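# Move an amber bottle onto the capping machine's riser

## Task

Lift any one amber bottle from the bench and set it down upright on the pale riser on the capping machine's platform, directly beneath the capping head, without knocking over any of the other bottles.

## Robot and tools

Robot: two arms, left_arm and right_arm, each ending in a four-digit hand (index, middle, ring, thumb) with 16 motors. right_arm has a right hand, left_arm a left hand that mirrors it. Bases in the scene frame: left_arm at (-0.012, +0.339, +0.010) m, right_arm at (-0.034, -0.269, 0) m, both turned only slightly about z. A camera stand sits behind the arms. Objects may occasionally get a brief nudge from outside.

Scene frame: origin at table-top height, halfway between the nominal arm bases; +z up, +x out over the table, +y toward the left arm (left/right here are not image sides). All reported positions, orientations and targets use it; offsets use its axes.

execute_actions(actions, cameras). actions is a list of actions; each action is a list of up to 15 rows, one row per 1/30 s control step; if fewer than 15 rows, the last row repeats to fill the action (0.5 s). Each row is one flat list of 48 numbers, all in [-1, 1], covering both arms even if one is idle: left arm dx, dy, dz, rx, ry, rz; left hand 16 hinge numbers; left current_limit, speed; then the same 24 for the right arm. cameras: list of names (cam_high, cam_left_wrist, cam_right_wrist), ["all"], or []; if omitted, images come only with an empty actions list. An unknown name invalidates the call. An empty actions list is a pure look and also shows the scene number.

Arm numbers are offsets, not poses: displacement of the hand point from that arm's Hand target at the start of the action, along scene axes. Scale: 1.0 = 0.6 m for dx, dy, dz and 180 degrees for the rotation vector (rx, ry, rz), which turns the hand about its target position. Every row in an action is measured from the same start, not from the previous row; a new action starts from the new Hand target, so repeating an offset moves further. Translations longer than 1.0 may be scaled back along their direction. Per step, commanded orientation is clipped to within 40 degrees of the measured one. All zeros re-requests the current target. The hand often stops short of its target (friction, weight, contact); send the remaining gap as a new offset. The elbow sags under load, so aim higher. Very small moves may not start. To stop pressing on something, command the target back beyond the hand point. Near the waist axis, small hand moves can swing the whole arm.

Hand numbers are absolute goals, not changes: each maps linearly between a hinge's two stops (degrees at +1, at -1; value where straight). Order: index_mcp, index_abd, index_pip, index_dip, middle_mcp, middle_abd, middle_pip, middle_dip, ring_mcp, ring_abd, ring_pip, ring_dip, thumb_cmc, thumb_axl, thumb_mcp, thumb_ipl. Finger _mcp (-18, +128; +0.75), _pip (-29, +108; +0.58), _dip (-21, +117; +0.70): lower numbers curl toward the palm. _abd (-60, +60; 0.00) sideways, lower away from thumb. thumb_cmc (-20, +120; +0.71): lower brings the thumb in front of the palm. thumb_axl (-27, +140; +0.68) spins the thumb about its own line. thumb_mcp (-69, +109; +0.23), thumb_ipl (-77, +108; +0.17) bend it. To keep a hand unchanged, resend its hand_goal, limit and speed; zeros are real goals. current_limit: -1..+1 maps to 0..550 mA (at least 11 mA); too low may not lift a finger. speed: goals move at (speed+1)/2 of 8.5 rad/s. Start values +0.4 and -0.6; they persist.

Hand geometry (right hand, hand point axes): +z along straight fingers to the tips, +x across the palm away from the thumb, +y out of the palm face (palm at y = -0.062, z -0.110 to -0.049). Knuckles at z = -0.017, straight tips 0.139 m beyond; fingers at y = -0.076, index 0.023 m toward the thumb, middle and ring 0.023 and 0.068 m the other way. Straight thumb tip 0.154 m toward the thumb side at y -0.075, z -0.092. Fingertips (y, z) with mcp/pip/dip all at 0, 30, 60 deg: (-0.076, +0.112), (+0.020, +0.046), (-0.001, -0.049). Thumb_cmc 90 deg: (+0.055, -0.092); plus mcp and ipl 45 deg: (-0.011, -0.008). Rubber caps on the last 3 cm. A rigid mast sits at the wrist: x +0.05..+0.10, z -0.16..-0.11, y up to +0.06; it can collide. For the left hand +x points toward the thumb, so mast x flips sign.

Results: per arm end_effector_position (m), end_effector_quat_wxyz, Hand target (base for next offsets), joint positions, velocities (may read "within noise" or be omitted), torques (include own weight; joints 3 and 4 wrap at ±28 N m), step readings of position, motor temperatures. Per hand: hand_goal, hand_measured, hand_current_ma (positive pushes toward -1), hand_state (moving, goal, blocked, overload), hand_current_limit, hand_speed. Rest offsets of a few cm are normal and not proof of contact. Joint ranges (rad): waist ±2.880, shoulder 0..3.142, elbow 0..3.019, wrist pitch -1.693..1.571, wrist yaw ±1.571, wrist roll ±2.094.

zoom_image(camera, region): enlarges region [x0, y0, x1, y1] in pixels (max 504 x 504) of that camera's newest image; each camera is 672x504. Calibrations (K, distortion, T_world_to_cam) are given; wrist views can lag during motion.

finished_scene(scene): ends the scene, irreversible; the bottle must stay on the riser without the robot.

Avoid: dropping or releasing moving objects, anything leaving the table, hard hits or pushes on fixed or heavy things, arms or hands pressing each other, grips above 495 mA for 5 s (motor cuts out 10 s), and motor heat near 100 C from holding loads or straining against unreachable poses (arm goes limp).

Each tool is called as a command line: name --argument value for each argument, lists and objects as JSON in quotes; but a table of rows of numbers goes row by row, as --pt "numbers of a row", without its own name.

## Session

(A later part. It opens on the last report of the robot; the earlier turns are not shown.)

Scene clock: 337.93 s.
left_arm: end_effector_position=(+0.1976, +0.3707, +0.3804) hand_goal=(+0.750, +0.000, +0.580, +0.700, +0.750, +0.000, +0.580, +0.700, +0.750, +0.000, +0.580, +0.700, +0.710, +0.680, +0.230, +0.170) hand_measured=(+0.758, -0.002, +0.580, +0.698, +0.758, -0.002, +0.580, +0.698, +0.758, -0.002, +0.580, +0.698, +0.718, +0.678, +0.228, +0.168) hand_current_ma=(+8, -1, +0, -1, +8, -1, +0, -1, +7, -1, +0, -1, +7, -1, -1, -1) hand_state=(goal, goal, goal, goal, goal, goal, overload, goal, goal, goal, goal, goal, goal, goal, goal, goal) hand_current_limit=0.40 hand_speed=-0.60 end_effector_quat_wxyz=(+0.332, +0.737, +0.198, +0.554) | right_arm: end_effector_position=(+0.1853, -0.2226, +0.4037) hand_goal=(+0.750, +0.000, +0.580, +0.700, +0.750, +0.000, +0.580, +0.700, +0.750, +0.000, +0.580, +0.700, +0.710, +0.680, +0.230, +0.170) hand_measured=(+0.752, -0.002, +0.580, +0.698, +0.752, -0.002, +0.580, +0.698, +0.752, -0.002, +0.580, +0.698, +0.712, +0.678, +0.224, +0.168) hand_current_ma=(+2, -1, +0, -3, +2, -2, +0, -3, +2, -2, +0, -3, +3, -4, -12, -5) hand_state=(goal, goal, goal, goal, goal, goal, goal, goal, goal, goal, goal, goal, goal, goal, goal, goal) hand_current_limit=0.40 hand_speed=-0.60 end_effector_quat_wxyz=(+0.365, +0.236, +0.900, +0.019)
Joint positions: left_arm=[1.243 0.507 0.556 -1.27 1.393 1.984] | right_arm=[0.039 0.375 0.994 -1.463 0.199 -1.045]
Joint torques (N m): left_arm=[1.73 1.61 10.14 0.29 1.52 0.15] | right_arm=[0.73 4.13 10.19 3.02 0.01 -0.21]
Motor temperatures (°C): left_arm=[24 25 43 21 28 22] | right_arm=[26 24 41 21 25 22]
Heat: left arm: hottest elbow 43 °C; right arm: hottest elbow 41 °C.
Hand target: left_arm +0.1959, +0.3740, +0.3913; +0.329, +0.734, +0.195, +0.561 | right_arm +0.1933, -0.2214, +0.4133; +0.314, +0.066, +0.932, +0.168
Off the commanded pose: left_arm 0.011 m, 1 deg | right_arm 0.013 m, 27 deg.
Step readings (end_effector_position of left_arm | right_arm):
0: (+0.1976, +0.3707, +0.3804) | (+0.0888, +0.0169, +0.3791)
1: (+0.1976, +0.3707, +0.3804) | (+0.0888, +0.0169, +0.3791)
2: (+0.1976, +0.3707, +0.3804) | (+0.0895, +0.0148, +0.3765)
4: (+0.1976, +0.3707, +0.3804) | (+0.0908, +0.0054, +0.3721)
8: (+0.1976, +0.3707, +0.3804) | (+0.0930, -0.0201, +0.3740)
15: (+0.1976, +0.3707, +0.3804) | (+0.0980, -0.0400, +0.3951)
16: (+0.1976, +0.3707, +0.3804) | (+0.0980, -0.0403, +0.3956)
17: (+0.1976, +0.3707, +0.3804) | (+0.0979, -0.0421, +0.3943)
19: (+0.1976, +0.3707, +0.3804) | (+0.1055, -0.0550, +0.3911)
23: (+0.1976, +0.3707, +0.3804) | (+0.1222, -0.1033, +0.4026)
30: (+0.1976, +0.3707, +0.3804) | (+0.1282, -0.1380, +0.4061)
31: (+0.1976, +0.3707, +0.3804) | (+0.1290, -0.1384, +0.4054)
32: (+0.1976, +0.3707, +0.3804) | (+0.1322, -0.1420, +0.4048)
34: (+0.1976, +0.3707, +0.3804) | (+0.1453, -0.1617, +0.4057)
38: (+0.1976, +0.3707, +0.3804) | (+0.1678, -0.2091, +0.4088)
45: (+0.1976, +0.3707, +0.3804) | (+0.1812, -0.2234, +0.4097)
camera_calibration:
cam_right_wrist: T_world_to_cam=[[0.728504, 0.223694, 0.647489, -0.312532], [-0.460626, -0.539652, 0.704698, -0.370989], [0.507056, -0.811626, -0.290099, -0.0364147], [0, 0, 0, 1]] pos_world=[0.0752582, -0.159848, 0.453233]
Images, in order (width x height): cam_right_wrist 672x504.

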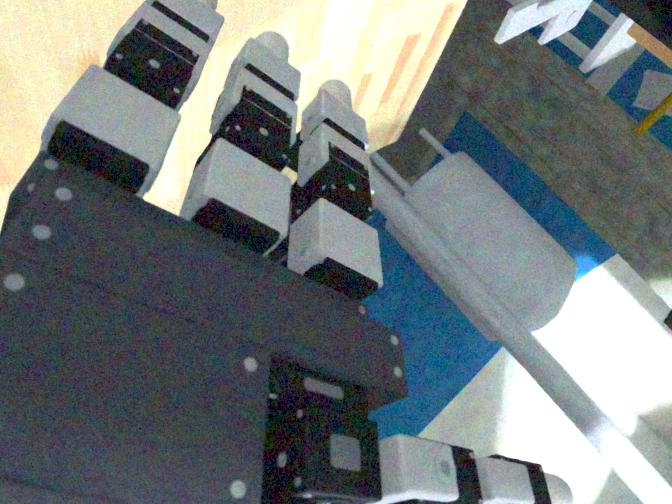

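execute_actions --actions '[[[0,0,0,0,0,0,0.75,0,0.58,0.7,0.75,0,0.58,0.7,0.75,0,0.58,0.7,0.71,0.68,0.23,0.17,0.4,-0.6,0.0,0,0,0,0,0,0.75,0,0.58,0.7,0.75,0,0.58,0.7,0.75,0,0.58,0.7,0.71,0.68,0.23,0.17,0.4,-0.6]],[[0,0,0,0,0,0,0.75,0,0.58,0.7,0.75,0,0.58,0.7,0.75,0,0.58,0.7,0.71,0.68,0.23,0.17,0.4,-0.6,0.0,0,0,0,0,0,0.75,0,0.58,0.7,0.75,0,0.58,0.7,0.75,0,0.58,0.7,0.71,0.68,0.23,0.17,0.4,-0.6]]]' --cameras '["cam_right_wrist"]'

zoom_image --camera "cam_right_wrist" --region '[340, 0, 672, 330]'

Scene clock: 347.00 s.
left_arm: end_effector_position=(+0.1976, +0.3707, +0.3804) hand_goal=(+0.750, +0.000, +0.580, +0.700, +0.750, +0.000, +0.580, +0.700, +0.750, +0.000, +0.580, +0.700, +0.710, +0.680, +0.230, +0.170) hand_measured=(+0.758, -0.002, +0.580, +0.698, +0.758, -0.002, +0.580, +0.698, +0.758, -0.002, +0.580, +0.698, +0.718, +0.678, +0.228, +0.168) hand_current_ma=(+8, -1, +0, -1, +8, -1, +0, -1, +7, -1, +0, -1, +7, -1, -1, -1) hand_state=(goal, goal, goal, goal, goal, goal, overload, goal, goal, goal, goal, goal, goal, goal, goal, goal) hand_current_limit=0.40 hand_speed=-0.60 end_effector_quat_wxyz=(+0.332, +0.737, +0.198, +0.554) | right_arm: end_effector_position=(+0.1921, -0.2209, +0.3899) hand_goal=(+0.750, +0.000, +0.580, +0.700, +0.750, +0.000, +0.580, +0.700, +0.750, +0.000, +0.580, +0.700, +0.710, +0.680, +0.230, +0.170) hand_measured=(+0.750, -0.002, +0.580, +0.698, +0.750, -0.002, +0.580, +0.698, +0.752, -0.002, +0.580, +0.698, +0.712, +0.678, +0.226, +0.168) hand_current_ma=(+1, -2, +0, -3, +1, -2, +0, -3, +1, -2, +0, -3, +2, -4, -11, -5) hand_state=(goal, goal, goal, goal, goal, goal, goal, goal, goal, goal, goal, goal, goal, goal, goal, goal) hand_current_limit=0.40 hand_speed=-0.60 end_effector_quat_wxyz=(+0.296, +0.081, +0.936, +0.174)
Joint positions: left_arm=[1.243 0.507 0.556 -1.27 1.393 1.984] | right_arm=[-0.67 0.594 0.994 -1.581 -0.599 -1.896]
Joint torques (N m): left_arm=[1.73 1.55 10.13 0.29 1.52 0.14] | right_arm=[0.97 1.2 13.85 0.83 -0.88 -0.21]
Heat: left arm: hottest elbow 43 °C; right arm: hottest elbow 41 °C.
Hand target: left_arm +0.1959, +0.3740, +0.3913; +0.329, +0.734, +0.195, +0.561 | right_arm +0.1933, -0.2214, +0.4133; +0.314, +0.066, +0.932, +0.168
Off the commanded pose: left_arm 0.011 m, 1 deg | right_arm 0.023 m, 3 deg.
Step readings (end_effector_position of left_arm | right_arm):
0: (+0.1976, +0.3707, +0.3804) | (+0.1853, -0.2226, +0.4037)
1: (+0.1976, +0.3707, +0.3804) | (+0.1852, -0.2225, +0.4035)
2: (+0.1976, +0.3707, +0.3804) | (+0.1843, -0.2178, +0.4041)
4: (+0.1976, +0.3707, +0.3804) | (+0.1817, -0.2085, +0.4049)
8: (+0.1976, +0.3707, +0.3804) | (+0.1873, -0.2180, +0.4039)
15: (+0.1976, +0.3707, +0.3804) | (+0.1963, -0.2257, +0.4070)
16: (+0.1976, +0.3707, +0.3804) | (+0.1970, -0.2265, +0.4066)
17: (+0.1976, +0.3707, +0.3804) | (+0.1974, -0.2269, +0.4058)
19: (+0.1976, +0.3707, +0.3804) | (+0.1978, -0.2278, +0.4039)
23: (+0.1976, +0.3707, +0.3804) | (+0.1984, -0.2276, +0.3981)
30: (+0.1976, +0.3707, +0.3804) | (+0.1959, -0.2237, +0.3917)
camera_calibration:
cam_right_wrist: T_world_to_cam=[[0.6481, 0.382749, 0.658385, -0.262552], [-0.13064, -0.795834, 0.591254, -0.432873], [0.750267, -0.469203, -0.465778, 0.0549658], [0, 0, 0, 1]] pos_world=[0.0723703, -0.218213, 0.4544]
Images, in order (width x height): cam_right_wrist 672x504.

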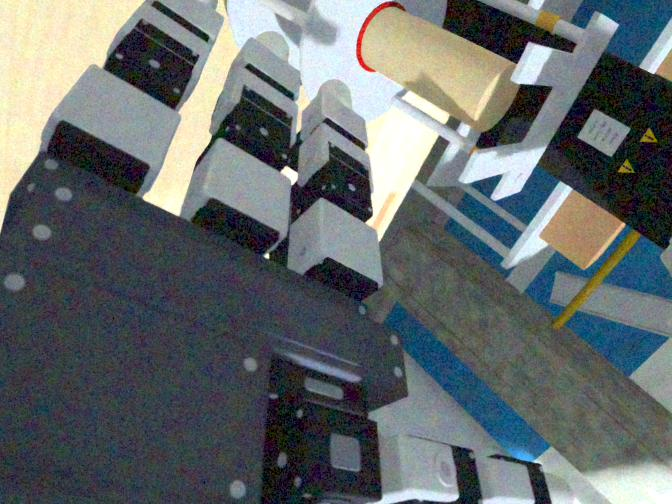

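Scaled by 1.518 from the camera's 672x504 image, which has a finer 960x720 frame.

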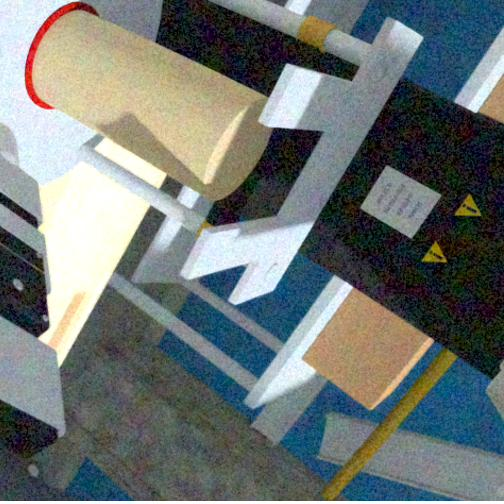

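execute_actions --actions '[[[0,0,0,0,0,0,0.75,0,0.58,0.7,0.75,0,0.58,0.7,0.75,0,0.58,0.7,0.71,0.68,0.23,0.17,0.4,-0.6,-0.06,0.05,-0.05,-0.055,-0.145,-0.024,0.75,0,0.58,0.7,0.75,0,0.58,0.7,0.75,0,0.58,0.7,0.71,0.68,0.23,0.17,0.4,-0.6]],[[0,0,0,0,0,0,0.75,0,0.58,0.7,0.75,0,0.58,0.7,0.75,0,0.58,0.7,0.71,0.68,0.23,0.17,0.4,-0.6,-0.06,0.05,-0.05,-0.055,-0.145,-0.024,0.75,0,0.58,0.7,0.75,0,0.58,0.7,0.75,0,0.58,0.7,0.71,0.68,0.23,0.17,0.4,-0.6]],[[0,0,0,0,0,0,0.75,0,0.58,0.7,0.75,0,0.58,0.7,0.75,0,0.58,0.7,0.71,0.68,0.23,0.17,0.4,-0.6,0,0.05,-0.03,0.16,0,0,0.75,0,0.58,0.7,0.75,0,0.58,0.7,0.75,0,0.58,0.7,0.71,0.68,0.23,0.17,0.4,-0.6]],[[0,0,0,0,0,0,0.75,0,0.58,0.7,0.75,0,0.58,0.7,0.75,0,0.58,0.7,0.71,0.68,0.23,0.17,0.4,-0.6,0,0.05,-0.03,0.16,0,0,0.75,0,0.58,0.7,0.75,0,0.58,0.7,0.75,0,0.58,0.7,0.71,0.68,0.23,0.17,0.4,-0.6]]]' --cameras '["cam_right_wrist","cam_high"]'

Scene clock: 509.97 s.
left_arm: end_effector_position=(+0.1976, +0.3707, +0.3804) hand_goal=(+0.750, +0.000, +0.580, +0.700, +0.750, +0.000, +0.580, +0.700, +0.750, +0.000, +0.580, +0.700, +0.710, +0.680, +0.230, +0.170) hand_measured=(+0.758, -0.002, +0.580, +0.698, +0.758, -0.002, +0.580, +0.698, +0.758, -0.002, +0.580, +0.698, +0.718, +0.678, +0.228, +0.168) hand_current_ma=(+8, -1, +0, -1, +8, -1, +0, -1, +7, -1, +0, -1, +7, -1, -1, -1) hand_state=(goal, goal, goal, goal, goal, goal, overload, goal, goal, goal, goal, goal, goal, goal, goal, goal) hand_current_limit=0.40 hand_speed=-0.60 end_effector_quat_wxyz=(+0.332, +0.737, +0.198, +0.554) | right_arm: end_effector_position=(+0.0987, -0.1295, +0.3141) hand_goal=(+0.750, +0.000, +0.580, +0.700, +0.750, +0.000, +0.580, +0.700, +0.750, +0.000, +0.580, +0.700, +0.710, +0.680, +0.230, +0.170) hand_measured=(+0.754, -0.002, +0.580, +0.698, +0.754, -0.002, +0.580, +0.698, +0.754, -0.002, +0.580, +0.698, +0.716, +0.678, +0.228, +0.168) hand_current_ma=(+9, -2, +0, -3, +7, -3, +0, -3, +8, -3, +0, -3, +9, -4, -6, -4) hand_state=(goal, goal, goal, goal, goal, goal, goal, goal, goal, goal, goal, goal, goal, goal, goal, goal) hand_current_limit=0.40 hand_speed=-0.60 end_effector_quat_wxyz=(+0.460, +0.053, +0.803, +0.375)
Joint positions: left_arm=[1.243 0.507 0.556 -1.27 1.393 1.984] | right_arm=[-0.895 -0.007 0.449 -1.688 -1.252 -2.037]
Joint torques (N m): left_arm=[1.73 1.61 10.13 0.31 1.52 0.15] | right_arm=[2.9 5.48 9.51 0.58 -0.76 0.21]
Heat: left arm: hottest elbow 44 °C; right arm: hottest elbow 45 °C.
Hand target: left_arm +0.1959, +0.3740, +0.3913; +0.329, +0.734, +0.195, +0.561 | right_arm +0.1213, -0.1014, +0.3173; +0.611, +0.320, +0.637, +0.345
Off the commanded pose: left_arm 0.011 m, 1 deg | right_arm 0.036 m, 44 deg; orientation clipped.
joint sent to its limit (right arm) — joint 2 (shoulder), lower limit; joint 4 (wrist pitch), lower limit. The joint targets are off in position and orientation.
Step readings (end_effector_position of left_arm | right_arm):
0: (+0.1976, +0.3707, +0.3804) | (+0.1921, -0.2209, +0.3899)
1: (+0.1976, +0.3707, +0.3804) | (+0.1923, -0.2210, +0.3900)
2: (+0.1976, +0.3707, +0.3804) | (+0.1935, -0.2208, +0.3905)
4: (+0.1976, +0.3707, +0.3804) | (+0.1930, -0.2182, +0.3855)
8: (+0.1976, +0.3707, +0.3804) | (+0.1645, -0.1953, +0.3704)
15: (+0.1976, +0.3707, +0.3804) | (+0.1452, -0.1799, +0.3783)
16: (+0.1976, +0.3707, +0.3804) | (+0.1469, -0.1817, +0.3769)
17: (+0.1976, +0.3707, +0.3804) | (+0.1479, -0.1821, +0.3755)
19: (+0.1976, +0.3707, +0.3804) | (+0.1462, -0.1791, +0.3670)
23: (+0.1976, +0.3707, +0.3804) | (+0.1316, -0.1634, +0.3500)
30: (+0.1976, +0.3707, +0.3804) | (+0.1262, -0.1587, +0.3517)
31: (+0.1976, +0.3707, +0.3804) | (+0.1260, -0.1586, +0.3526)
32: (+0.1976, +0.3707, +0.3804) | (+0.1245, -0.1565, +0.3539)
34: (+0.1976, +0.3707, +0.3804) | (+0.1191, -0.1495, +0.3529)
38: (+0.1976, +0.3707, +0.3804) | (+0.1139, -0.1437, +0.3389)
45: (+0.1976, +0.3707, +0.3804) | (+0.1146, -0.1451, +0.3339)
46: (+0.1976, +0.3707, +0.3804) | (+0.1151, -0.1458, +0.3334)
47: (+0.1976, +0.3707, +0.3804) | (+0.1144, -0.1450, +0.3341)
49: (+0.1976, +0.3707, +0.3804) | (+0.1102, -0.1408, +0.3324)
53: (+0.1976, +0.3707, +0.3804) | (+0.1040, -0.1348, +0.3169)
60: (+0.1976, +0.3707, +0.3804) | (+0.0987, -0.1295, +0.3141)
camera_calibration:
cam_right_wrist: T_world_to_cam=[[0.263088, 0.106115, 0.958918, -0.279404], [-0.214894, -0.962517, 0.165471, -0.2071], [0.940535, -0.249599, -0.230423, 0.0684518], [0, 0, 0, 1]] pos_world=[-0.035378, -0.152602, 0.317967]
Images, in order (width x height): cam_high 672x504, cam_right_wrist 672x504.

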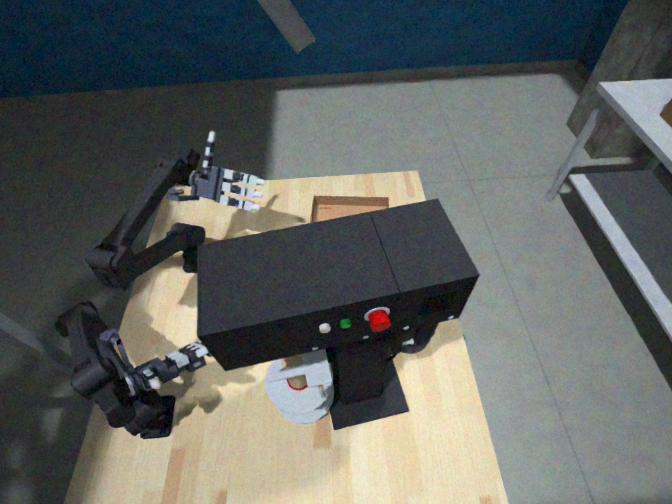

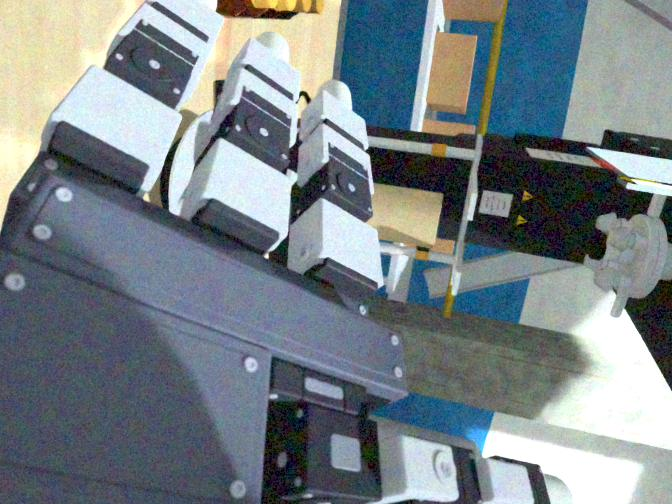

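execute_actions --actions '[[[0,0,0,0,0,0,0.75,0,0.58,0.7,0.75,0,0.58,0.7,0.75,0,0.58,0.7,0.71,0.68,0.23,0.17,0.4,-0.6,0.1,-0.08,-0.03,-0.155,-0.006,-0.006,0.75,0,0.58,0.7,0.75,0,0.58,0.7,0.75,0,0.58,0.7,0.71,0.68,0.23,0.17,0.4,-0.6]],[[0,0,0,0,0,0,0.75,0,0.58,0.7,0.75,0,0.58,0.7,0.75,0,0.58,0.7,0.71,0.68,0.23,0.17,0.4,-0.6,0.11,-0.08,-0.03,-0.155,-0.006,-0.006,0.75,0,0.58,0.7,0.75,0,0.58,0.7,0.75,0,0.58,0.7,0.71,0.68,0.23,0.17,0.4,-0.6]],[[0,0,0,0,0,0,0.75,0,0.58,0.7,0.75,0,0.58,0.7,0.75,0,0.58,0.7,0.71,0.68,0.23,0.17,0.4,-0.6,0,0,0,0,0,0,0.75,0,0.58,0.7,0.75,0,0.58,0.7,0.75,0,0.58,0.7,0.71,0.68,0.23,0.17,0.4,-0.6]]]'

Scene clock: 566.90 s.
left_arm: end_effector_position=(+0.1976, +0.3707, +0.3804) hand_goal=(+0.750, +0.000, +0.580, +0.700, +0.750, +0.000, +0.580, +0.700, +0.750, +0.000, +0.580, +0.700, +0.710, +0.680, +0.230, +0.170) hand_measured=(+0.758, -0.002, +0.580, +0.698, +0.758, -0.002, +0.580, +0.698, +0.758, -0.002, +0.580, +0.698, +0.718, +0.678, +0.228, +0.168) hand_current_ma=(+8, -1, +0, -1, +8, -1, +0, -1, +7, -1, +0, -1, +7, -1, -1, -1) hand_state=(goal, goal, goal, goal, goal, goal, overload, goal, goal, goal, goal, goal, goal, goal, goal, goal) hand_current_limit=0.40 hand_speed=-0.60 end_effector_quat_wxyz=(+0.332, +0.737, +0.198, +0.554) | right_arm: end_effector_position=(+0.1906, -0.2206, +0.2705) hand_goal=(+0.750, +0.000, +0.580, +0.700, +0.750, +0.000, +0.580, +0.700, +0.750, +0.000, +0.580, +0.700, +0.710, +0.680, +0.230, +0.170) hand_measured=(+0.750, -0.002, +0.580, +0.698, +0.750, -0.002, +0.580, +0.698, +0.750, -0.002, +0.580, +0.698, +0.712, +0.678, +0.228, +0.168) hand_current_ma=(+1, -3, +0, -3, +1, -3, +0, -3, +1, -4, +0, -3, +3, -4, -5, -4) hand_state=(goal, goal, goal, goal, goal, goal, goal, goal, goal, goal, goal, goal, goal, goal, goal, goal) hand_current_limit=0.40 hand_speed=-0.60 end_effector_quat_wxyz=(+0.652, -0.053, +0.755, +0.035)
Joint positions: left_arm=[1.243 0.507 0.556 -1.27 1.393 1.984] | right_arm=[-0.805 -0.007 0.247 -0.481 -0.864 -1.761]
Joint torques (N m): left_arm=[1.73 1.55 10.13 0.29 1.52 0.15] | right_arm=[2.55 3.08 11.03 3.18 -0.06 0.32]
Heat: left arm: hottest elbow 44 °C; right arm: hottest elbow 40 °C.
Hand target: left_arm +0.1959, +0.3740, +0.3913; +0.329, +0.734, +0.195, +0.561 | right_arm +0.2473, -0.1974, +0.2813; +0.707, +0.002, +0.707, +0.001
Off the commanded pose: left_arm 0.011 m, 1 deg | right_arm 0.062 m, 11 deg.
joint sent to its limit (right arm) — joint 2 (shoulder), lower limit. The joint targets are off in position and orientation.
Step readings (end_effector_position of left_arm | right_arm):
0: (+0.1976, +0.3707, +0.3804) | (+0.0987, -0.1295, +0.3141)
1: (+0.1976, +0.3707, +0.3804) | (+0.0988, -0.1296, +0.3139)
2: (+0.1976, +0.3707, +0.3804) | (+0.1003, -0.1311, +0.3134)
4: (+0.1976, +0.3707, +0.3804) | (+0.1111, -0.1427, +0.3081)
8: (+0.1976, +0.3707, +0.3804) | (+0.1336, -0.1744, +0.2987)
15: (+0.1976, +0.3707, +0.3804) | (+0.1361, -0.1795, +0.2964)
16: (+0.1976, +0.3707, +0.3804) | (+0.1361, -0.1796, +0.2961)
17: (+0.1976, +0.3707, +0.3804) | (+0.1377, -0.1821, +0.2947)
19: (+0.1976, +0.3707, +0.3804) | (+0.1448, -0.1957, +0.2866)
23: (+0.1976, +0.3707, +0.3804) | (+0.1559, -0.2228, +0.2814)
30: (+0.1976, +0.3707, +0.3804) | (+0.1612, -0.2296, +0.2732)
31: (+0.1976, +0.3707, +0.3804) | (+0.1620, -0.2294, +0.2722)
32: (+0.1976, +0.3707, +0.3804) | (+0.1629, -0.2295, +0.2709)
34: (+0.1976, +0.3707, +0.3804) | (+0.1650, -0.2299, +0.2699)
38: (+0.1976, +0.3707, +0.3804) | (+0.1704, -0.2306, +0.2681)
45: (+0.1976, +0.3707, +0.3804) | (+0.1831, -0.2296, +0.2661)

execute_actions --actions '[[[0,0,0,0,0,0,0.75,0,0.58,0.7,0.75,0,0.58,0.7,0.75,0,0.58,0.7,0.71,0.68,0.23,0.17,0.4,-0.6,0.03,0.0,0,0.1,0,0,0.75,0,0.58,0.7,0.75,0,0.58,0.7,0.75,0,0.58,0.7,0.71,0.68,0.23,0.17,0.4,-0.6]],[[0,0,0,0,0,0,0.75,0,0.58,0.7,0.75,0,0.58,0.7,0.75,0,0.58,0.7,0.71,0.68,0.23,0.17,0.4,-0.6,0,0.0,-0.02,0.15,0,0,0.75,0,0.58,0.7,0.75,0,0.58,0.7,0.75,0,0.58,0.7,0.71,0.68,0.23,0.17,0.4,-0.6]],[[0,0,0,0,0,0,0.75,0,0.58,0.7,0.75,0,0.58,0.7,0.75,0,0.58,0.7,0.71,0.68,0.23,0.17,0.4,-0.6,0,0.06,-0.02,0.15,0,0,0.75,0,0.58,0.7,0.75,0,0.58,0.7,0.75,0,0.58,0.7,0.71,0.68,0.23,0.17,0.4,-0.6]],[[0,0,0,0,0,0,0.75,0,0.58,0.7,0.75,0,0.58,0.7,0.75,0,0.58,0.7,0.71,0.68,0.23,0.17,0.4,-0.6,0,0.06,0,0.1,0,0,0.75,0,0.58,0.7,0.75,0,0.58,0.7,0.75,0,0.58,0.7,0.71,0.68,0.23,0.17,0.4,-0.6]]]' --cameras '["cam_right_wrist"]'

Scene clock: 579.50 s.
left_arm: end_effector_position=(+0.1976, +0.3707, +0.3804) hand_goal=(+0.750, +0.000, +0.580, +0.700, +0.750, +0.000, +0.580, +0.700, +0.750, +0.000, +0.580, +0.700, +0.710, +0.680, +0.230, +0.170) hand_measured=(+0.758, -0.002, +0.580, +0.698, +0.758, -0.002, +0.580, +0.698, +0.758, -0.002, +0.580, +0.698, +0.718, +0.678, +0.228, +0.168) hand_current_ma=(+8, -1, +0, -1, +8, -1, +0, -1, +7, -1, +0, -1, +7, -1, -1, -1) hand_state=(goal, goal, goal, goal, goal, goal, overload, goal, goal, goal, goal, goal, goal, goal, goal, goal) hand_current_limit=0.40 hand_speed=-0.60 end_effector_quat_wxyz=(+0.332, +0.737, +0.198, +0.554) | right_arm: end_effector_position=(+0.2613, -0.2061, +0.2756) hand_goal=(+0.750, +0.000, +0.580, +0.700, +0.750, +0.000, +0.580, +0.700, +0.750, +0.000, +0.580, +0.700, +0.710, +0.680, +0.230, +0.170) hand_measured=(+0.756, -0.002, +0.580, +0.698, +0.768, +0.044, +0.594, +0.702, +0.994, +0.158, +0.670, +0.738, +0.714, +0.678, +0.228, +0.168) hand_current_ma=(+9, -3, +0, -3, +43, +109, +29, +2, +385, +385, +313, +109, +8, -4, -3, -4) hand_state=(goal, goal, goal, goal, goal, blocked, goal, goal, blocked, blocked, blocked, blocked, goal, goal, goal, goal) hand_current_limit=0.40 hand_speed=-0.60 end_effector_quat_wxyz=(+0.640, +0.321, +0.652, +0.248)
Joint positions: left_arm=[1.243 0.507 0.556 -1.27 1.393 1.984] | right_arm=[0.267 0.258 0.046 0.151 0.405 -0.719]
Joint torques (N m): left_arm=[1.73 1.61 10.13 0.29 1.52 0.15] | right_arm=[8.59 4.6 10.66 3.07 -2.15 0.91]
Heat: left arm: hottest elbow 45 °C; right arm: hottest elbow 40 °C.
Hand target: left_arm +0.1959, +0.3740, +0.3913; +0.329, +0.734, +0.195, +0.561 | right_arm +0.2589, -0.1734, +0.2746; +0.609, +0.323, +0.649, +0.322
Off the commanded pose: left_arm 0.011 m, 1 deg | right_arm 0.033 m, 9 deg.
led back after a hold (right arm): the arm was led back toward your command in small steps, so it may still be short of it.
Step readings (end_effector_position of left_arm | right_arm):
0: (+0.1976, +0.3707, +0.3804) | (+0.1906, -0.2206, +0.2705)
1: (+0.1976, +0.3707, +0.3804) | (+0.1909, -0.2208, +0.2709)
2: (+0.1976, +0.3707, +0.3804) | (+0.1929, -0.2234, +0.2707)
4: (+0.1976, +0.3707, +0.3804) | (+0.2012, -0.2305, +0.2689)
8: (+0.1976, +0.3707, +0.3804) | (+0.2117, -0.2246, +0.2599)
15: (+0.1976, +0.3707, +0.3804) | (+0.2293, -0.2116, +0.2603)
16: (+0.1976, +0.3707, +0.3804) | (+0.2322, -0.2109, +0.2607)
17: (+0.1976, +0.3707, +0.3804) | (+0.2342, -0.2092, +0.2610)
19: (+0.1976, +0.3707, +0.3804) | (+0.2397, -0.2089, +0.2605)
23: (+0.1976, +0.3707, +0.3804) | (+0.2512, -0.2131, +0.2592)
30: (+0.1976, +0.3707, +0.3804) | (+0.2593, -0.2126, +0.2688)
31: (+0.1976, +0.3707, +0.3804) | (+0.2582, -0.2094, +0.2713) HELD (not all sent) right_arm
32: (+0.1976, +0.3707, +0.3804) | (+0.2575, -0.2068, +0.2720) HELD (not all sent) right_arm
34: (+0.1976, +0.3707, +0.3804) | (+0.2578, -0.2070, +0.2716) HELD (not all sent) right_arm
38: (+0.1976, +0.3707, +0.3804) | (+0.2575, -0.2094, +0.2723) HELD (not all sent) right_arm
45: (+0.1976, +0.3707, +0.3804) | (+0.2577, -0.2116, +0.2718) HELD (not all sent) right_arm
46: (+0.1976, +0.3707, +0.3804) | (+0.2577, -0.2116, +0.2718)
47: (+0.1976, +0.3707, +0.3804) | (+0.2577, -0.2116, +0.2718)
49: (+0.1976, +0.3707, +0.3804) | (+0.2578, -0.2120, +0.2719)
53: (+0.1976, +0.3707, +0.3804) | (+0.2583, -0.2103, +0.2723)
60: (+0.1976, +0.3707, +0.3804) | (+0.2603, -0.2045, +0.2740)
HELD (not all sent) right_arm: steps 31 to 45.
pose unreachable (right arm): on one or more control steps of this call, first in action 2 (counted from 0), this arm could not follow its commanded pose, so it was not sent that pose on those steps. It may still have moved: this result reports where it is.
cause: moving toward the commanded pose would bring two parts of the arm too close to each other (joints 2 (shoulder) and 3 (elbow) lie between them).
camera_calibration:
cam_right_wrist: T_world_to_cam=[[0.0238669, -0.145696, 0.989042, -0.274776], [-0.80741, -0.586189, -0.0668676, 0.0568841], [0.589507, -0.796966, -0.131627, -0.160792], [0, 0, 0, 1]] pos_world=[0.147275, -0.134835, 0.254404]
Images, in order (width x height): cam_right_wrist 672x504.

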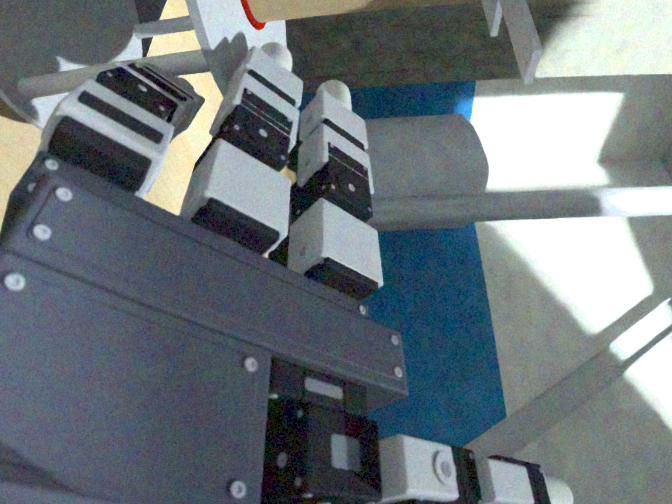

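execute_actions --actions '[[[0,0,0,0,0,0,0.75,0,0.58,0.7,0.75,0,0.58,0.7,0.75,0,0.58,0.7,0.71,0.68,0.23,0.17,0.4,-0.6,-0.1,-0.0,0.03,0,0,0,0.75,0,0.58,0.7,0.75,0,0.58,0.7,0.75,0,0.58,0.7,0.71,0.68,0.23,0.17,0.4,-0.6]],[[0,0,0,0,0,0,0.75,0,0.58,0.7,0.75,0,0.58,0.7,0.75,0,0.58,0.7,0.71,0.68,0.23,0.17,0.4,-0.6,0.02,0.1,0.04,0,0,0,0.75,0,0.58,0.7,0.75,0,0.58,0.7,0.75,0,0.58,0.7,0.71,0.68,0.23,0.17,0.4,-0.6]]]' --cameras '["cam_right_wrist"]'

Scene clock: 588.43 s.
left_arm: end_effector_position=(+0.1976, +0.3707, +0.3804) hand_goal=(+0.750, +0.000, +0.580, +0.700, +0.750, +0.000, +0.580, +0.700, +0.750, +0.000, +0.580, +0.700, +0.710, +0.680, +0.230, +0.170) hand_measured=(+0.758, -0.002, +0.580, +0.698, +0.758, -0.002, +0.580, +0.698, +0.758, -0.002, +0.580, +0.698, +0.718, +0.678, +0.228, +0.168) hand_current_ma=(+8, -1, +0, -1, +8, -1, +0, -1, +7, -1, +0, -1, +7, -1, -1, -1) hand_state=(goal, goal, goal, goal, goal, goal, overload, goal, goal, goal, goal, goal, goal, goal, goal, goal) hand_current_limit=0.40 hand_speed=-0.60 end_effector_quat_wxyz=(+0.332, +0.737, +0.198, +0.554) | right_arm: end_effector_position=(+0.2067, -0.1158, +0.2687) hand_goal=(+0.750, +0.000, +0.580, +0.700, +0.750, +0.000, +0.580, +0.700, +0.750, +0.000, +0.580, +0.700, +0.710, +0.680, +0.230, +0.170) hand_measured=(+0.758, -0.002, +0.580, +0.698, +0.760, -0.002, +0.584, +0.702, +0.766, -0.002, +0.586, +0.704, +0.716, +0.678, +0.230, +0.168) hand_current_ma=(+19, -3, +0, -3, +20, -1, +7, +2, +38, -1, +11, +5, +12, -4, -1, -4) hand_state=(goal, goal, goal, goal, goal, goal, goal, goal, goal, goal, goal, goal, goal, goal, goal, goal) hand_current_limit=0.40 hand_speed=-0.60 end_effector_quat_wxyz=(+0.606, +0.297, +0.679, +0.288)
Joint positions: left_arm=[1.243 0.507 0.556 -1.27 1.393 1.984] | right_arm=[1.01 0.295 0.073 0.03 1.021 -0.551]
Joint torques (N m): left_arm=[1.73 1.61 10.14 0.31 1.52 0.15] | right_arm=[2.9 3.31 16.13 3.03 0.36 0.21]
Heat: left arm: hottest elbow 45 °C; right arm: hottest elbow 40 °C.
Hand target: left_arm +0.1959, +0.3740, +0.3913; +0.329, +0.734, +0.195, +0.561 | right_arm +0.2109, -0.1134, +0.3166; +0.609, +0.323, +0.649, +0.322
Off the commanded pose: left_arm 0.011 m, 1 deg | right_arm 0.048 m, 6 deg.
Step readings (end_effector_position of left_arm | right_arm):
0: (+0.1976, +0.3707, +0.3804) | (+0.2613, -0.2061, +0.2756)
1: (+0.1976, +0.3707, +0.3804) | (+0.2612, -0.2060, +0.2757)
2: (+0.1976, +0.3707, +0.3804) | (+0.2603, -0.2061, +0.2758)
4: (+0.1976, +0.3707, +0.3804) | (+0.2544, -0.2033, +0.2756)
8: (+0.1976, +0.3707, +0.3804) | (+0.2373, -0.1943, +0.2780)
15: (+0.1976, +0.3707, +0.3804) | (+0.2159, -0.1694, +0.2869)
16: (+0.1976, +0.3707, +0.3804) | (+0.2152, -0.1691, +0.2863)
17: (+0.1976, +0.3707, +0.3804) | (+0.2149, -0.1694, +0.2852)
19: (+0.1976, +0.3707, +0.3804) | (+0.2134, -0.1639, +0.2800)
23: (+0.1976, +0.3707, +0.3804) | (+0.2042, -0.1249, +0.2624)
30: (+0.1976, +0.3707, +0.3804) | (+0.2050, -0.1121, +0.2615)
camera_calibration:
cam_right_wrist: T_world_to_cam=[[0.0838869, -0.168841, 0.982067, -0.266692], [-0.736794, -0.67404, -0.0529475, 0.0367533], [0.670893, -0.71914, -0.180944, -0.0521744], [0, 0, 0, 1]] pos_world=[0.084455, -0.0577759, 0.254415]
Images, in order (width x height): cam_right_wrist 672x504.

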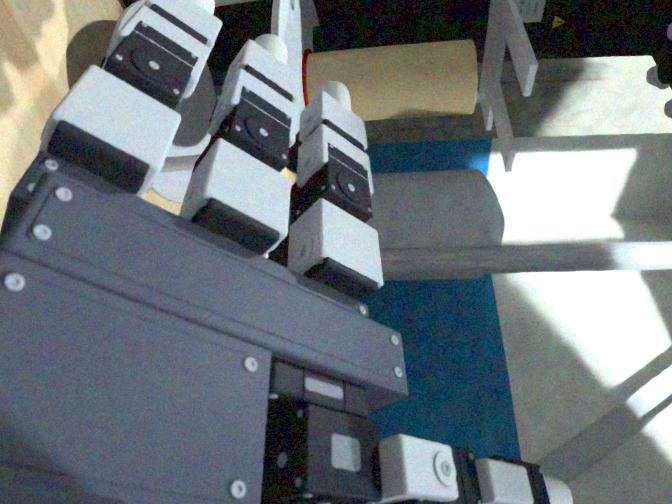

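zoom_image --camera "cam_right_wrist" --region '[252, 0, 672, 240]'

Scaled by 1.200 from the camera's 672x504 image, which has a finer 960x720 frame.

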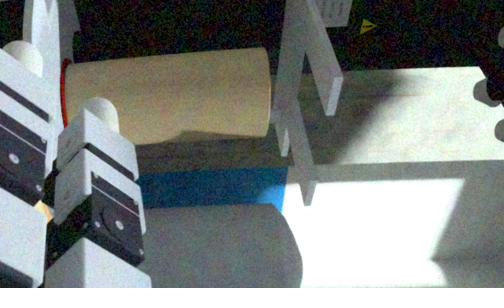

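execute_actions --actions '[[[0,0,0,0,0,0,0.75,0,0.58,0.7,0.75,0,0.58,0.7,0.75,0,0.58,0.7,0.71,0.68,0.23,0.17,0.4,-0.6,-0.01,0.07,0,0.1,0.002,0.02,0.75,0,0.58,0.7,0.75,0,0.58,0.7,0.75,0,0.58,0.7,0.71,0.68,0.23,0.17,0.4,-0.6]],[[0,0,0,0,0,0,0.75,0,0.58,0.7,0.75,0,0.58,0.7,0.75,0,0.58,0.7,0.71,0.68,0.23,0.17,0.4,-0.6,-0.01,0.07,0,0.1,0.002,0.02,0.75,0,0.58,0.7,0.75,0,0.58,0.7,0.75,0,0.58,0.7,0.71,0.68,0.23,0.17,0.4,-0.6]]]' --cameras '["cam_right_wrist","cam_high"]'

Scene clock: 643.57 s.
left_arm: end_effector_position=(+0.1976, +0.3707, +0.3804) hand_goal=(+0.750, +0.000, +0.580, +0.700, +0.750, +0.000, +0.580, +0.700, +0.750, +0.000, +0.580, +0.700, +0.710, +0.680, +0.230, +0.170) hand_measured=(+0.758, -0.002, +0.580, +0.698, +0.758, -0.002, +0.580, +0.698, +0.758, -0.002, +0.580, +0.698, +0.718, +0.678, +0.228, +0.168) hand_current_ma=(+8, -1, +0, -1, +8, -1, +0, -1, +7, -1, +0, -1, +7, -1, -1, -1) hand_state=(goal, goal, goal, goal, goal, goal, overload, goal, goal, goal, goal, goal, goal, goal, goal, goal) hand_current_limit=0.40 hand_speed=-0.60 end_effector_quat_wxyz=(+0.332, +0.737, +0.198, +0.554) | right_arm: end_effector_position=(+0.1953, -0.0357, +0.2873) hand_goal=(+0.750, +0.000, +0.580, +0.700, +0.750, +0.000, +0.580, +0.700, +0.750, +0.000, +0.580, +0.700, +0.710, +0.680, +0.230, +0.170) hand_measured=(+0.760, -0.002, +0.580, +0.698, +0.760, -0.002, +0.584, +0.702, +0.766, -0.002, +0.586, +0.704, +0.718, +0.678, +0.230, +0.168) hand_current_ma=(+21, -2, +0, -3, +20, -1, +7, +2, +37, -2, +10, +5, +15, -4, -1, -3) hand_state=(goal, goal, goal, goal, goal, goal, goal, goal, goal, goal, goal, goal, goal, goal, goal, goal) hand_current_limit=0.40 hand_speed=-0.60 end_effector_quat_wxyz=(+0.464, +0.437, +0.578, +0.510)
Joint positions: left_arm=[1.243 0.507 0.556 -1.27 1.393 1.984] | right_arm=[1.286 1.002 0.225 0.656 1.15 0.02]
Joint torques (N m): left_arm=[1.73 1.61 10.13 0.29 1.52 0.15] | right_arm=[2.02 -2.9 12.51 2.82 0.3 0.13]
Motor temperatures (°C): left_arm=[24 24 45 20 30 22] | right_arm=[25 23 49 22 26 22]
Heat: left arm: hottest elbow 45 °C; right arm: hottest elbow 49 °C.
Hand target: left_arm +0.1959, +0.3740, +0.3913; +0.329, +0.734, +0.195, +0.561 | right_arm +0.1989, -0.0294, +0.3166; +0.455, +0.457, +0.540, +0.542
Off the commanded pose: left_arm 0.011 m, 1 deg | right_arm 0.030 m, 6 deg.
Step readings (end_effector_position of left_arm | right_arm):
0: (+0.1976, +0.3707, +0.3804) | (+0.2067, -0.1158, +0.2687)
1: (+0.1976, +0.3707, +0.3804) | (+0.2067, -0.1159, +0.2690)
2: (+0.1976, +0.3707, +0.3804) | (+0.2071, -0.1157, +0.2699)
4: (+0.1976, +0.3707, +0.3804) | (+0.2062, -0.1101, +0.2713)
8: (+0.1976, +0.3707, +0.3804) | (+0.1983, -0.0785, +0.2654)
15: (+0.1976, +0.3707, +0.3804) | (+0.2000, -0.0756, +0.2716)
16: (+0.1976, +0.3707, +0.3804) | (+0.2005, -0.0764, +0.2728)
17: (+0.1976, +0.3707, +0.3804) | (+0.2018, -0.0767, +0.2741)
19: (+0.1976, +0.3707, +0.3804) | (+0.2009, -0.0708, +0.2762)
23: (+0.1976, +0.3707, +0.3804) | (+0.1936, -0.0363, +0.2746)
30: (+0.1976, +0.3707, +0.3804) | (+0.1949, -0.0328, +0.2825)
camera_calibration:
cam_right_wrist: T_world_to_cam=[[0.145413, -0.699811, 0.699371, -0.220251], [-0.675568, -0.586669, -0.446573, 0.187553], [0.722816, -0.407535, -0.558079, 0.125803], [0, 0, 0, 1]] pos_world=[0.0677999, 0.00716655, 0.308001]
Images, in order (width x height): cam_high 672x504, cam_right_wrist 672x504.

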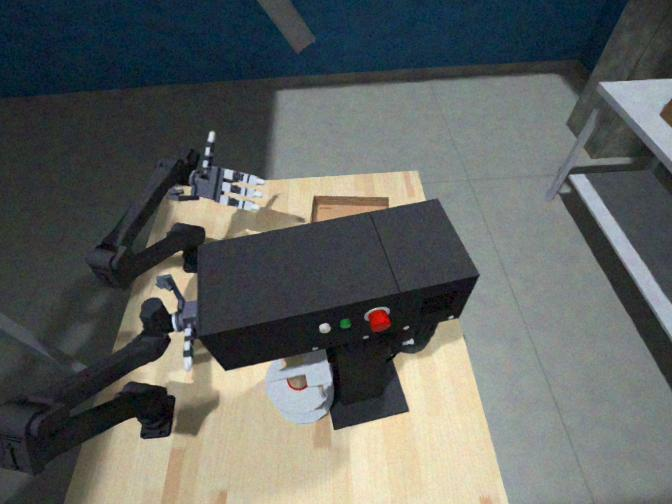

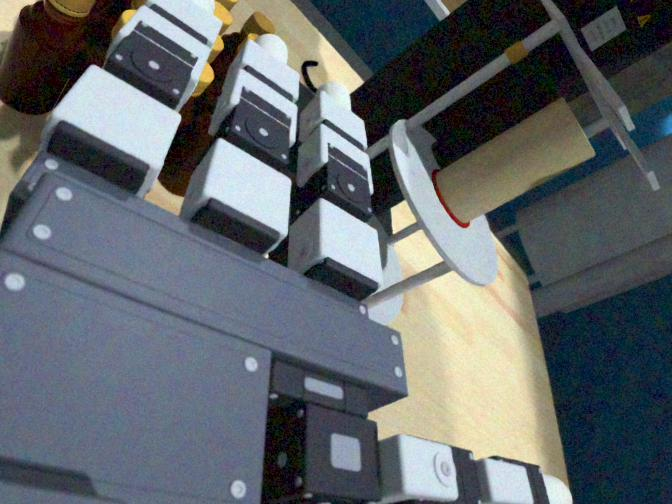

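zoom_image --camera "cam_right_wrist" --region '[0, 0, 360, 260]'

Scaled by 1.400 from the camera's 672x504 image, which has a finer 960x720 frame.

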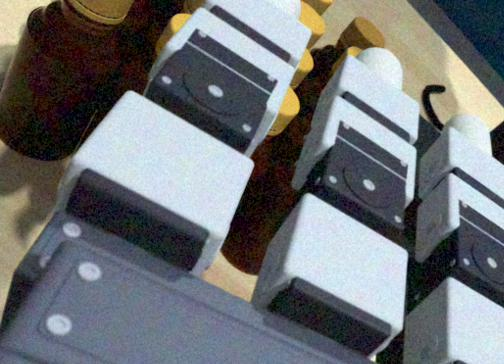

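execute_actions --actions '[[[0,0,0,0,0,0,0.75,0,0.58,0.7,0.75,0,0.58,0.7,0.75,0,0.58,0.7,0.71,0.68,0.23,0.17,0.4,-0.6,0,0,-0.085,0.027,0.005,0,0.75,0.12,0.58,0.7,0.75,0,0.58,0.7,0.41,0,0.58,0.7,0.71,0.68,0.23,0.17,0.4,-0.6]]]' --cameras '["cam_right_wrist"]'

zoom_image --camera "cam_right_wrist" --region '[80, 0, 420, 260]'

Scene clock: 697.90 s.
left_arm: end_effector_position=(+0.1976, +0.3707, +0.3804) hand_goal=(+0.750, +0.000, +0.580, +0.700, +0.750, +0.000, +0.580, +0.700, +0.750, +0.000, +0.580, +0.700, +0.710, +0.680, +0.230, +0.170) hand_measured=(+0.758, -0.002, +0.580, +0.698, +0.758, -0.002, +0.580, +0.698, +0.758, -0.002, +0.580, +0.698, +0.718, +0.678, +0.228, +0.168) hand_current_ma=(+8, -1, +0, -1, +8, -1, +0, -1, +7, -1, +0, -1, +7, -1, -1, -1) hand_state=(goal, goal, goal, goal, goal, goal, overload, goal, goal, goal, goal, goal, goal, goal, goal, goal) hand_current_limit=0.40 hand_speed=-0.60 end_effector_quat_wxyz=(+0.332, +0.737, +0.198, +0.554) | right_arm: end_effector_position=(+0.2015, -0.0341, +0.2565) hand_goal=(+0.750, +0.120, +0.580, +0.700, +0.750, +0.000, +0.580, +0.700, +0.410, +0.000, +0.580, +0.700, +0.710, +0.680, +0.230, +0.170) hand_measured=(+0.760, +0.118, +0.580, +0.698, +0.760, -0.002, +0.584, +0.702, +0.434, -0.002, +0.586, +0.704, +0.718, +0.678, +0.230, +0.168) hand_current_ma=(+21, -3, +0, -3, +20, -1, +7, +2, +65, -2, +10, +5, +15, -4, -1, -3) hand_state=(goal, goal, goal, goal, goal, goal, goal, goal, blocked, goal, goal, goal, goal, goal, goal, goal) hand_current_limit=0.40 hand_speed=-0.60 end_effector_quat_wxyz=(+0.433, +0.479, +0.535, +0.544)
Joint positions: left_arm=[1.243 0.507 0.556 -1.27 1.393 1.984] | right_arm=[1.281 1.252 0.225 0.947 1.164 0.132]
Joint torques (N m): left_arm=[1.73 1.61 10.13 0.31 1.52 0.15] | right_arm=[2.43 -5.01 7.43 2.77 0.25 -0.14]
Heat: left arm: hottest elbow 45 °C; right arm: hottest elbow 45 °C.
Hand target: left_arm +0.1959, +0.3740, +0.3913; +0.329, +0.734, +0.195, +0.561 | right_arm +0.1989, -0.0294, +0.2656; +0.431, +0.480, +0.520, +0.561
Off the commanded pose: left_arm 0.011 m, 1 deg | right_arm 0.011 m, 3 deg.
Step readings (end_effector_position of left_arm | right_arm):
0: (+0.1976, +0.3707, +0.3804) | (+0.1953, -0.0357, +0.2873)
1: (+0.1976, +0.3707, +0.3804) | (+0.1953, -0.0360, +0.2875)
2: (+0.1976, +0.3707, +0.3804) | (+0.1955, -0.0365, +0.2869)
4: (+0.1976, +0.3707, +0.3804) | (+0.1972, -0.0362, +0.2809)
8: (+0.1976, +0.3707, +0.3804) | (+0.2013, -0.0307, +0.2589)
15: (+0.1976, +0.3707, +0.3804) | (+0.2019, -0.0323, +0.2542)
camera_calibration:
cam_right_wrist: T_world_to_cam=[[0.133773, -0.79961, 0.585431, -0.170321], [-0.692113, -0.498185, -0.522294, 0.204664], [0.709284, -0.335316, -0.620064, 0.125794], [0, 0, 0, 1]] pos_world=[0.0752111, 0.00795026, 0.284606]
Images, in order (width x height): cam_right_wrist 672x504.

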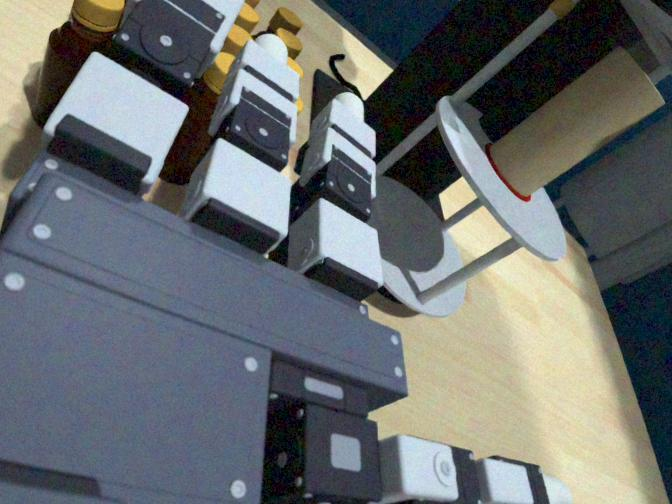

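Scaled by 1.482 from the camera's 672x504 image, which has a finer 960x720 frame.

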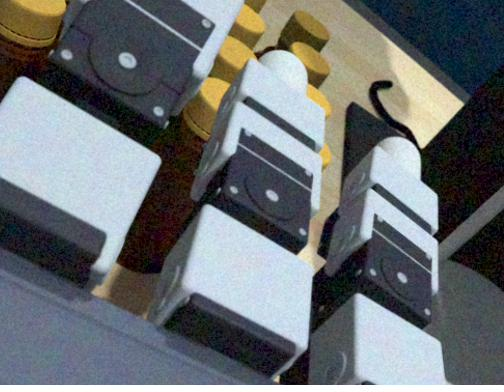

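execute_actions --actions '[[[0,0,0,0,0,0,0.75,0,0.58,0.7,0.75,0,0.58,0.7,0.75,0,0.58,0.7,0.71,0.68,0.23,0.17,0.4,-0.6,-0.015,-0.017,-0.04,-0.01,0,0,0.75,0.12,0.58,0.7,0.75,0,0.58,0.7,0.41,0,0.58,0.7,0.71,0.68,0.23,0.17,0.4,-0.6]]]' --cameras '["cam_right_wrist"]'

zoom_image --camera "cam_right_wrist" --region '[80, 0, 420, 260]'

Scene clock: 722.50 s.
left_arm: end_effector_position=(+0.1976, +0.3707, +0.3804) hand_goal=(+0.750, +0.000, +0.580, +0.700, +0.750, +0.000, +0.580, +0.700, +0.750, +0.000, +0.580, +0.700, +0.710, +0.680, +0.230, +0.170) hand_measured=(+0.758, -0.002, +0.580, +0.698, +0.758, -0.002, +0.580, +0.698, +0.758, -0.002, +0.580, +0.698, +0.718, +0.678, +0.228, +0.168) hand_current_ma=(+8, -1, +0, -1, +8, -1, +0, -1, +7, -1, +0, -1, +7, -1, -1, -1) hand_state=(goal, goal, goal, goal, goal, goal, overload, goal, goal, goal, goal, goal, goal, goal, goal, goal) hand_current_limit=0.40 hand_speed=-0.60 end_effector_quat_wxyz=(+0.332, +0.737, +0.198, +0.554) | right_arm: end_effector_position=(+0.1942, -0.0442, +0.2365) hand_goal=(+0.750, +0.120, +0.580, +0.700, +0.750, +0.000, +0.580, +0.700, +0.410, +0.000, +0.580, +0.700, +0.710, +0.680, +0.230, +0.170) hand_measured=(+0.760, +0.118, +0.580, +0.698, +0.760, -0.002, +0.584, +0.702, +0.432, -0.002, +0.586, +0.704, +0.718, +0.678, +0.230, +0.168) hand_current_ma=(+21, -3, +0, -3, +20, -1, +7, +2, +58, -2, +10, +5, +15, -4, -1, -3) hand_state=(goal, goal, goal, goal, goal, goal, goal, goal, blocked, goal, goal, goal, goal, goal, goal, goal) hand_current_limit=0.40 hand_speed=-0.60 end_effector_quat_wxyz=(+0.438, +0.478, +0.532, +0.545)
Joint positions: left_arm=[1.243 0.507 0.556 -1.27 1.393 1.984] | right_arm=[1.3 1.363 0.181 1.12 1.188 0.114]
Joint torques (N m): left_arm=[1.73 1.61 10.13 0.29 1.52 0.15] | right_arm=[2.9 -5.3 5.27 2.74 0.21 -0.35]
Motor temperatures (°C): left_arm=[24 24 45 20 30 22] | right_arm=[25 23 42 22 25 22]
Heat: left arm: hottest elbow 45 °C; right arm: hottest elbow 42 °C.
Hand target: left_arm +0.1959, +0.3740, +0.3913; +0.329, +0.734, +0.195, +0.561 | right_arm +0.1899, -0.0396, +0.2416; +0.438, +0.473, +0.529, +0.552
Off the commanded pose: left_arm 0.011 m, 1 deg | right_arm 0.008 m, 1 deg.
Step readings (end_effector_position of left_arm | right_arm):
0: (+0.1976, +0.3707, +0.3804) | (+0.2015, -0.0341, +0.2565)
1: (+0.1976, +0.3707, +0.3804) | (+0.2015, -0.0341, +0.2565)
2: (+0.1976, +0.3707, +0.3804) | (+0.2013, -0.0356, +0.2563)
4: (+0.1976, +0.3707, +0.3804) | (+0.2001, -0.0380, +0.2539)
8: (+0.1976, +0.3707, +0.3804) | (+0.1964, -0.0424, +0.2398)
15: (+0.1976, +0.3707, +0.3804) | (+0.1946, -0.0440, +0.2349)
camera_calibration:
cam_right_wrist: T_world_to_cam=[[0.124185, -0.799982, 0.587032, -0.16422], [-0.690214, -0.494676, -0.52811, 0.185377], [0.712869, -0.339594, -0.61359, 0.112813], [0, 0, 0, 1]] pos_world=[0.0679227, -0.00136077, 0.263523]
Images, in order (width x height): cam_right_wrist 672x504.

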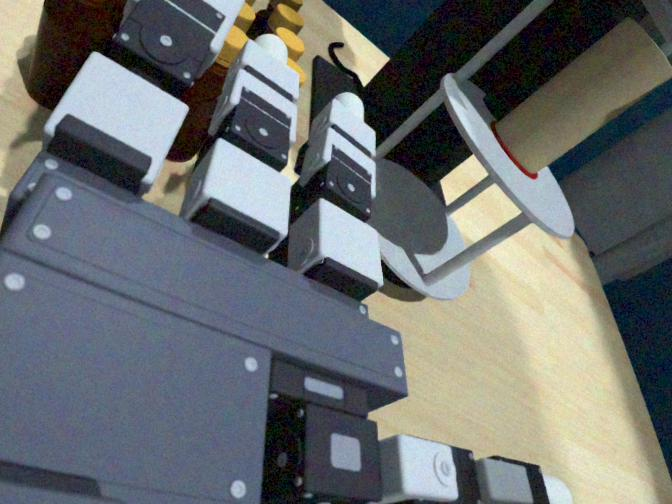

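Scaled by 1.482 from the camera's 672x504 image, which has a finer 960x720 frame.

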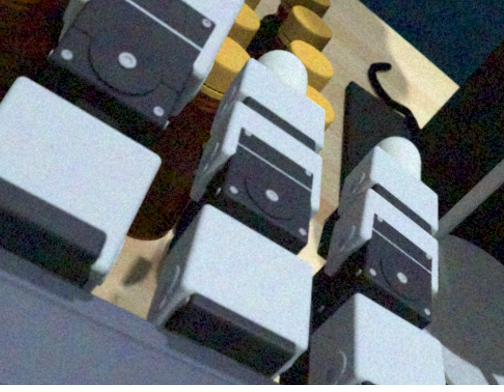

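execute_actions --actions '[[[0,0,0,0,0,0,0.75,0,0.58,0.7,0.75,0,0.58,0.7,0.75,0,0.58,0.7,0.71,0.68,0.23,0.17,0.4,-0.6,-0.01,-0.003,-0.06,0,0,0,0.75,0.12,0.58,0.7,0.75,0,0.58,0.7,0.41,0,0.58,0.7,0.71,0.68,0.23,0.17,0.4,-0.6]]]' --cameras '["cam_right_wrist"]'

zoom_image --camera "cam_right_wrist" --region '[80, 0, 420, 260]'

Scene clock: 751.03 s.
left_arm: end_effector_position=(+0.1976, +0.3707, +0.3804) hand_goal=(+0.750, +0.000, +0.580, +0.700, +0.750, +0.000, +0.580, +0.700, +0.750, +0.000, +0.580, +0.700, +0.710, +0.680, +0.230, +0.170) hand_measured=(+0.758, -0.002, +0.580, +0.698, +0.758, -0.002, +0.580, +0.698, +0.758, -0.002, +0.580, +0.698, +0.718, +0.678, +0.228, +0.168) hand_current_ma=(+8, -1, +0, -1, +8, -1, +0, -1, +7, -1, +0, -1, +7, -1, -1, -1) hand_state=(goal, goal, goal, goal, goal, goal, overload, goal, goal, goal, goal, goal, goal, goal, goal, goal) hand_current_limit=0.40 hand_speed=-0.60 end_effector_quat_wxyz=(+0.332, +0.737, +0.198, +0.554) | right_arm: end_effector_position=(+0.1844, -0.0426, +0.2007) hand_goal=(+0.750, +0.120, +0.580, +0.700, +0.750, +0.000, +0.580, +0.700, +0.410, +0.000, +0.580, +0.700, +0.710, +0.680, +0.230, +0.170) hand_measured=(+0.760, +0.118, +0.580, +0.698, +0.760, -0.002, +0.584, +0.702, +0.430, -0.002, +0.586, +0.704, +0.718, +0.678, +0.230, +0.168) hand_current_ma=(+21, -3, +0, -3, +20, -1, +7, +2, +53, -2, +10, +5, +15, -4, -1, -3) hand_state=(goal, goal, goal, goal, goal, goal, goal, goal, blocked, goal, goal, goal, goal, goal, goal, goal) hand_current_limit=0.40 hand_speed=-0.60 end_effector_quat_wxyz=(+0.435, +0.473, +0.541, +0.543)
Joint positions: left_arm=[1.243 0.507 0.556 -1.27 1.393 1.984] | right_arm=[1.343 1.591 0.161 1.337 1.216 0.132]
Joint torques (N m): left_arm=[1.73 1.61 10.13 0.31 1.52 0.15] | right_arm=[2.49 -6.71 3.34 2.7 0.23 -0.26]
Heat: left arm: hottest elbow 46 °C; right arm: hottest elbow 39 °C.
Hand target: left_arm +0.1959, +0.3740, +0.3913; +0.329, +0.734, +0.195, +0.561 | right_arm +0.1839, -0.0414, +0.2056; +0.438, +0.473, +0.529, +0.552
Off the commanded pose: left_arm 0.011 m, 1 deg | right_arm 0.005 m, 2 deg.
Step readings (end_effector_position of left_arm | right_arm):
0: (+0.1976, +0.3707, +0.3804) | (+0.1942, -0.0442, +0.2365)
1: (+0.1976, +0.3707, +0.3804) | (+0.1942, -0.0441, +0.2361)
2: (+0.1976, +0.3707, +0.3804) | (+0.1942, -0.0447, +0.2359)
4: (+0.1976, +0.3707, +0.3804) | (+0.1926, -0.0448, +0.2292)
8: (+0.1976, +0.3707, +0.3804) | (+0.1881, -0.0413, +0.2075)
15: (+0.1976, +0.3707, +0.3804) | (+0.1848, -0.0405, +0.2004)
camera_calibration:
cam_right_wrist: T_world_to_cam=[[0.14029, -0.789804, 0.5971, -0.145214], [-0.68656, -0.512128, -0.516101, 0.15665], [0.713411, -0.337541, -0.614094, 0.098425], [0, 0, 0, 1]] pos_world=[0.0577044, -0.00124337, 0.227997]
Images, in order (width x height): cam_right_wrist 672x504.

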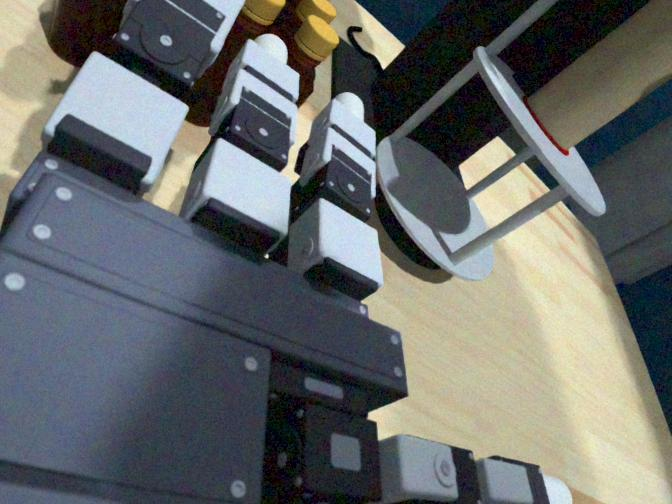

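Scaled by 1.482 from the camera's 672x504 image, which has a finer 960x720 frame.

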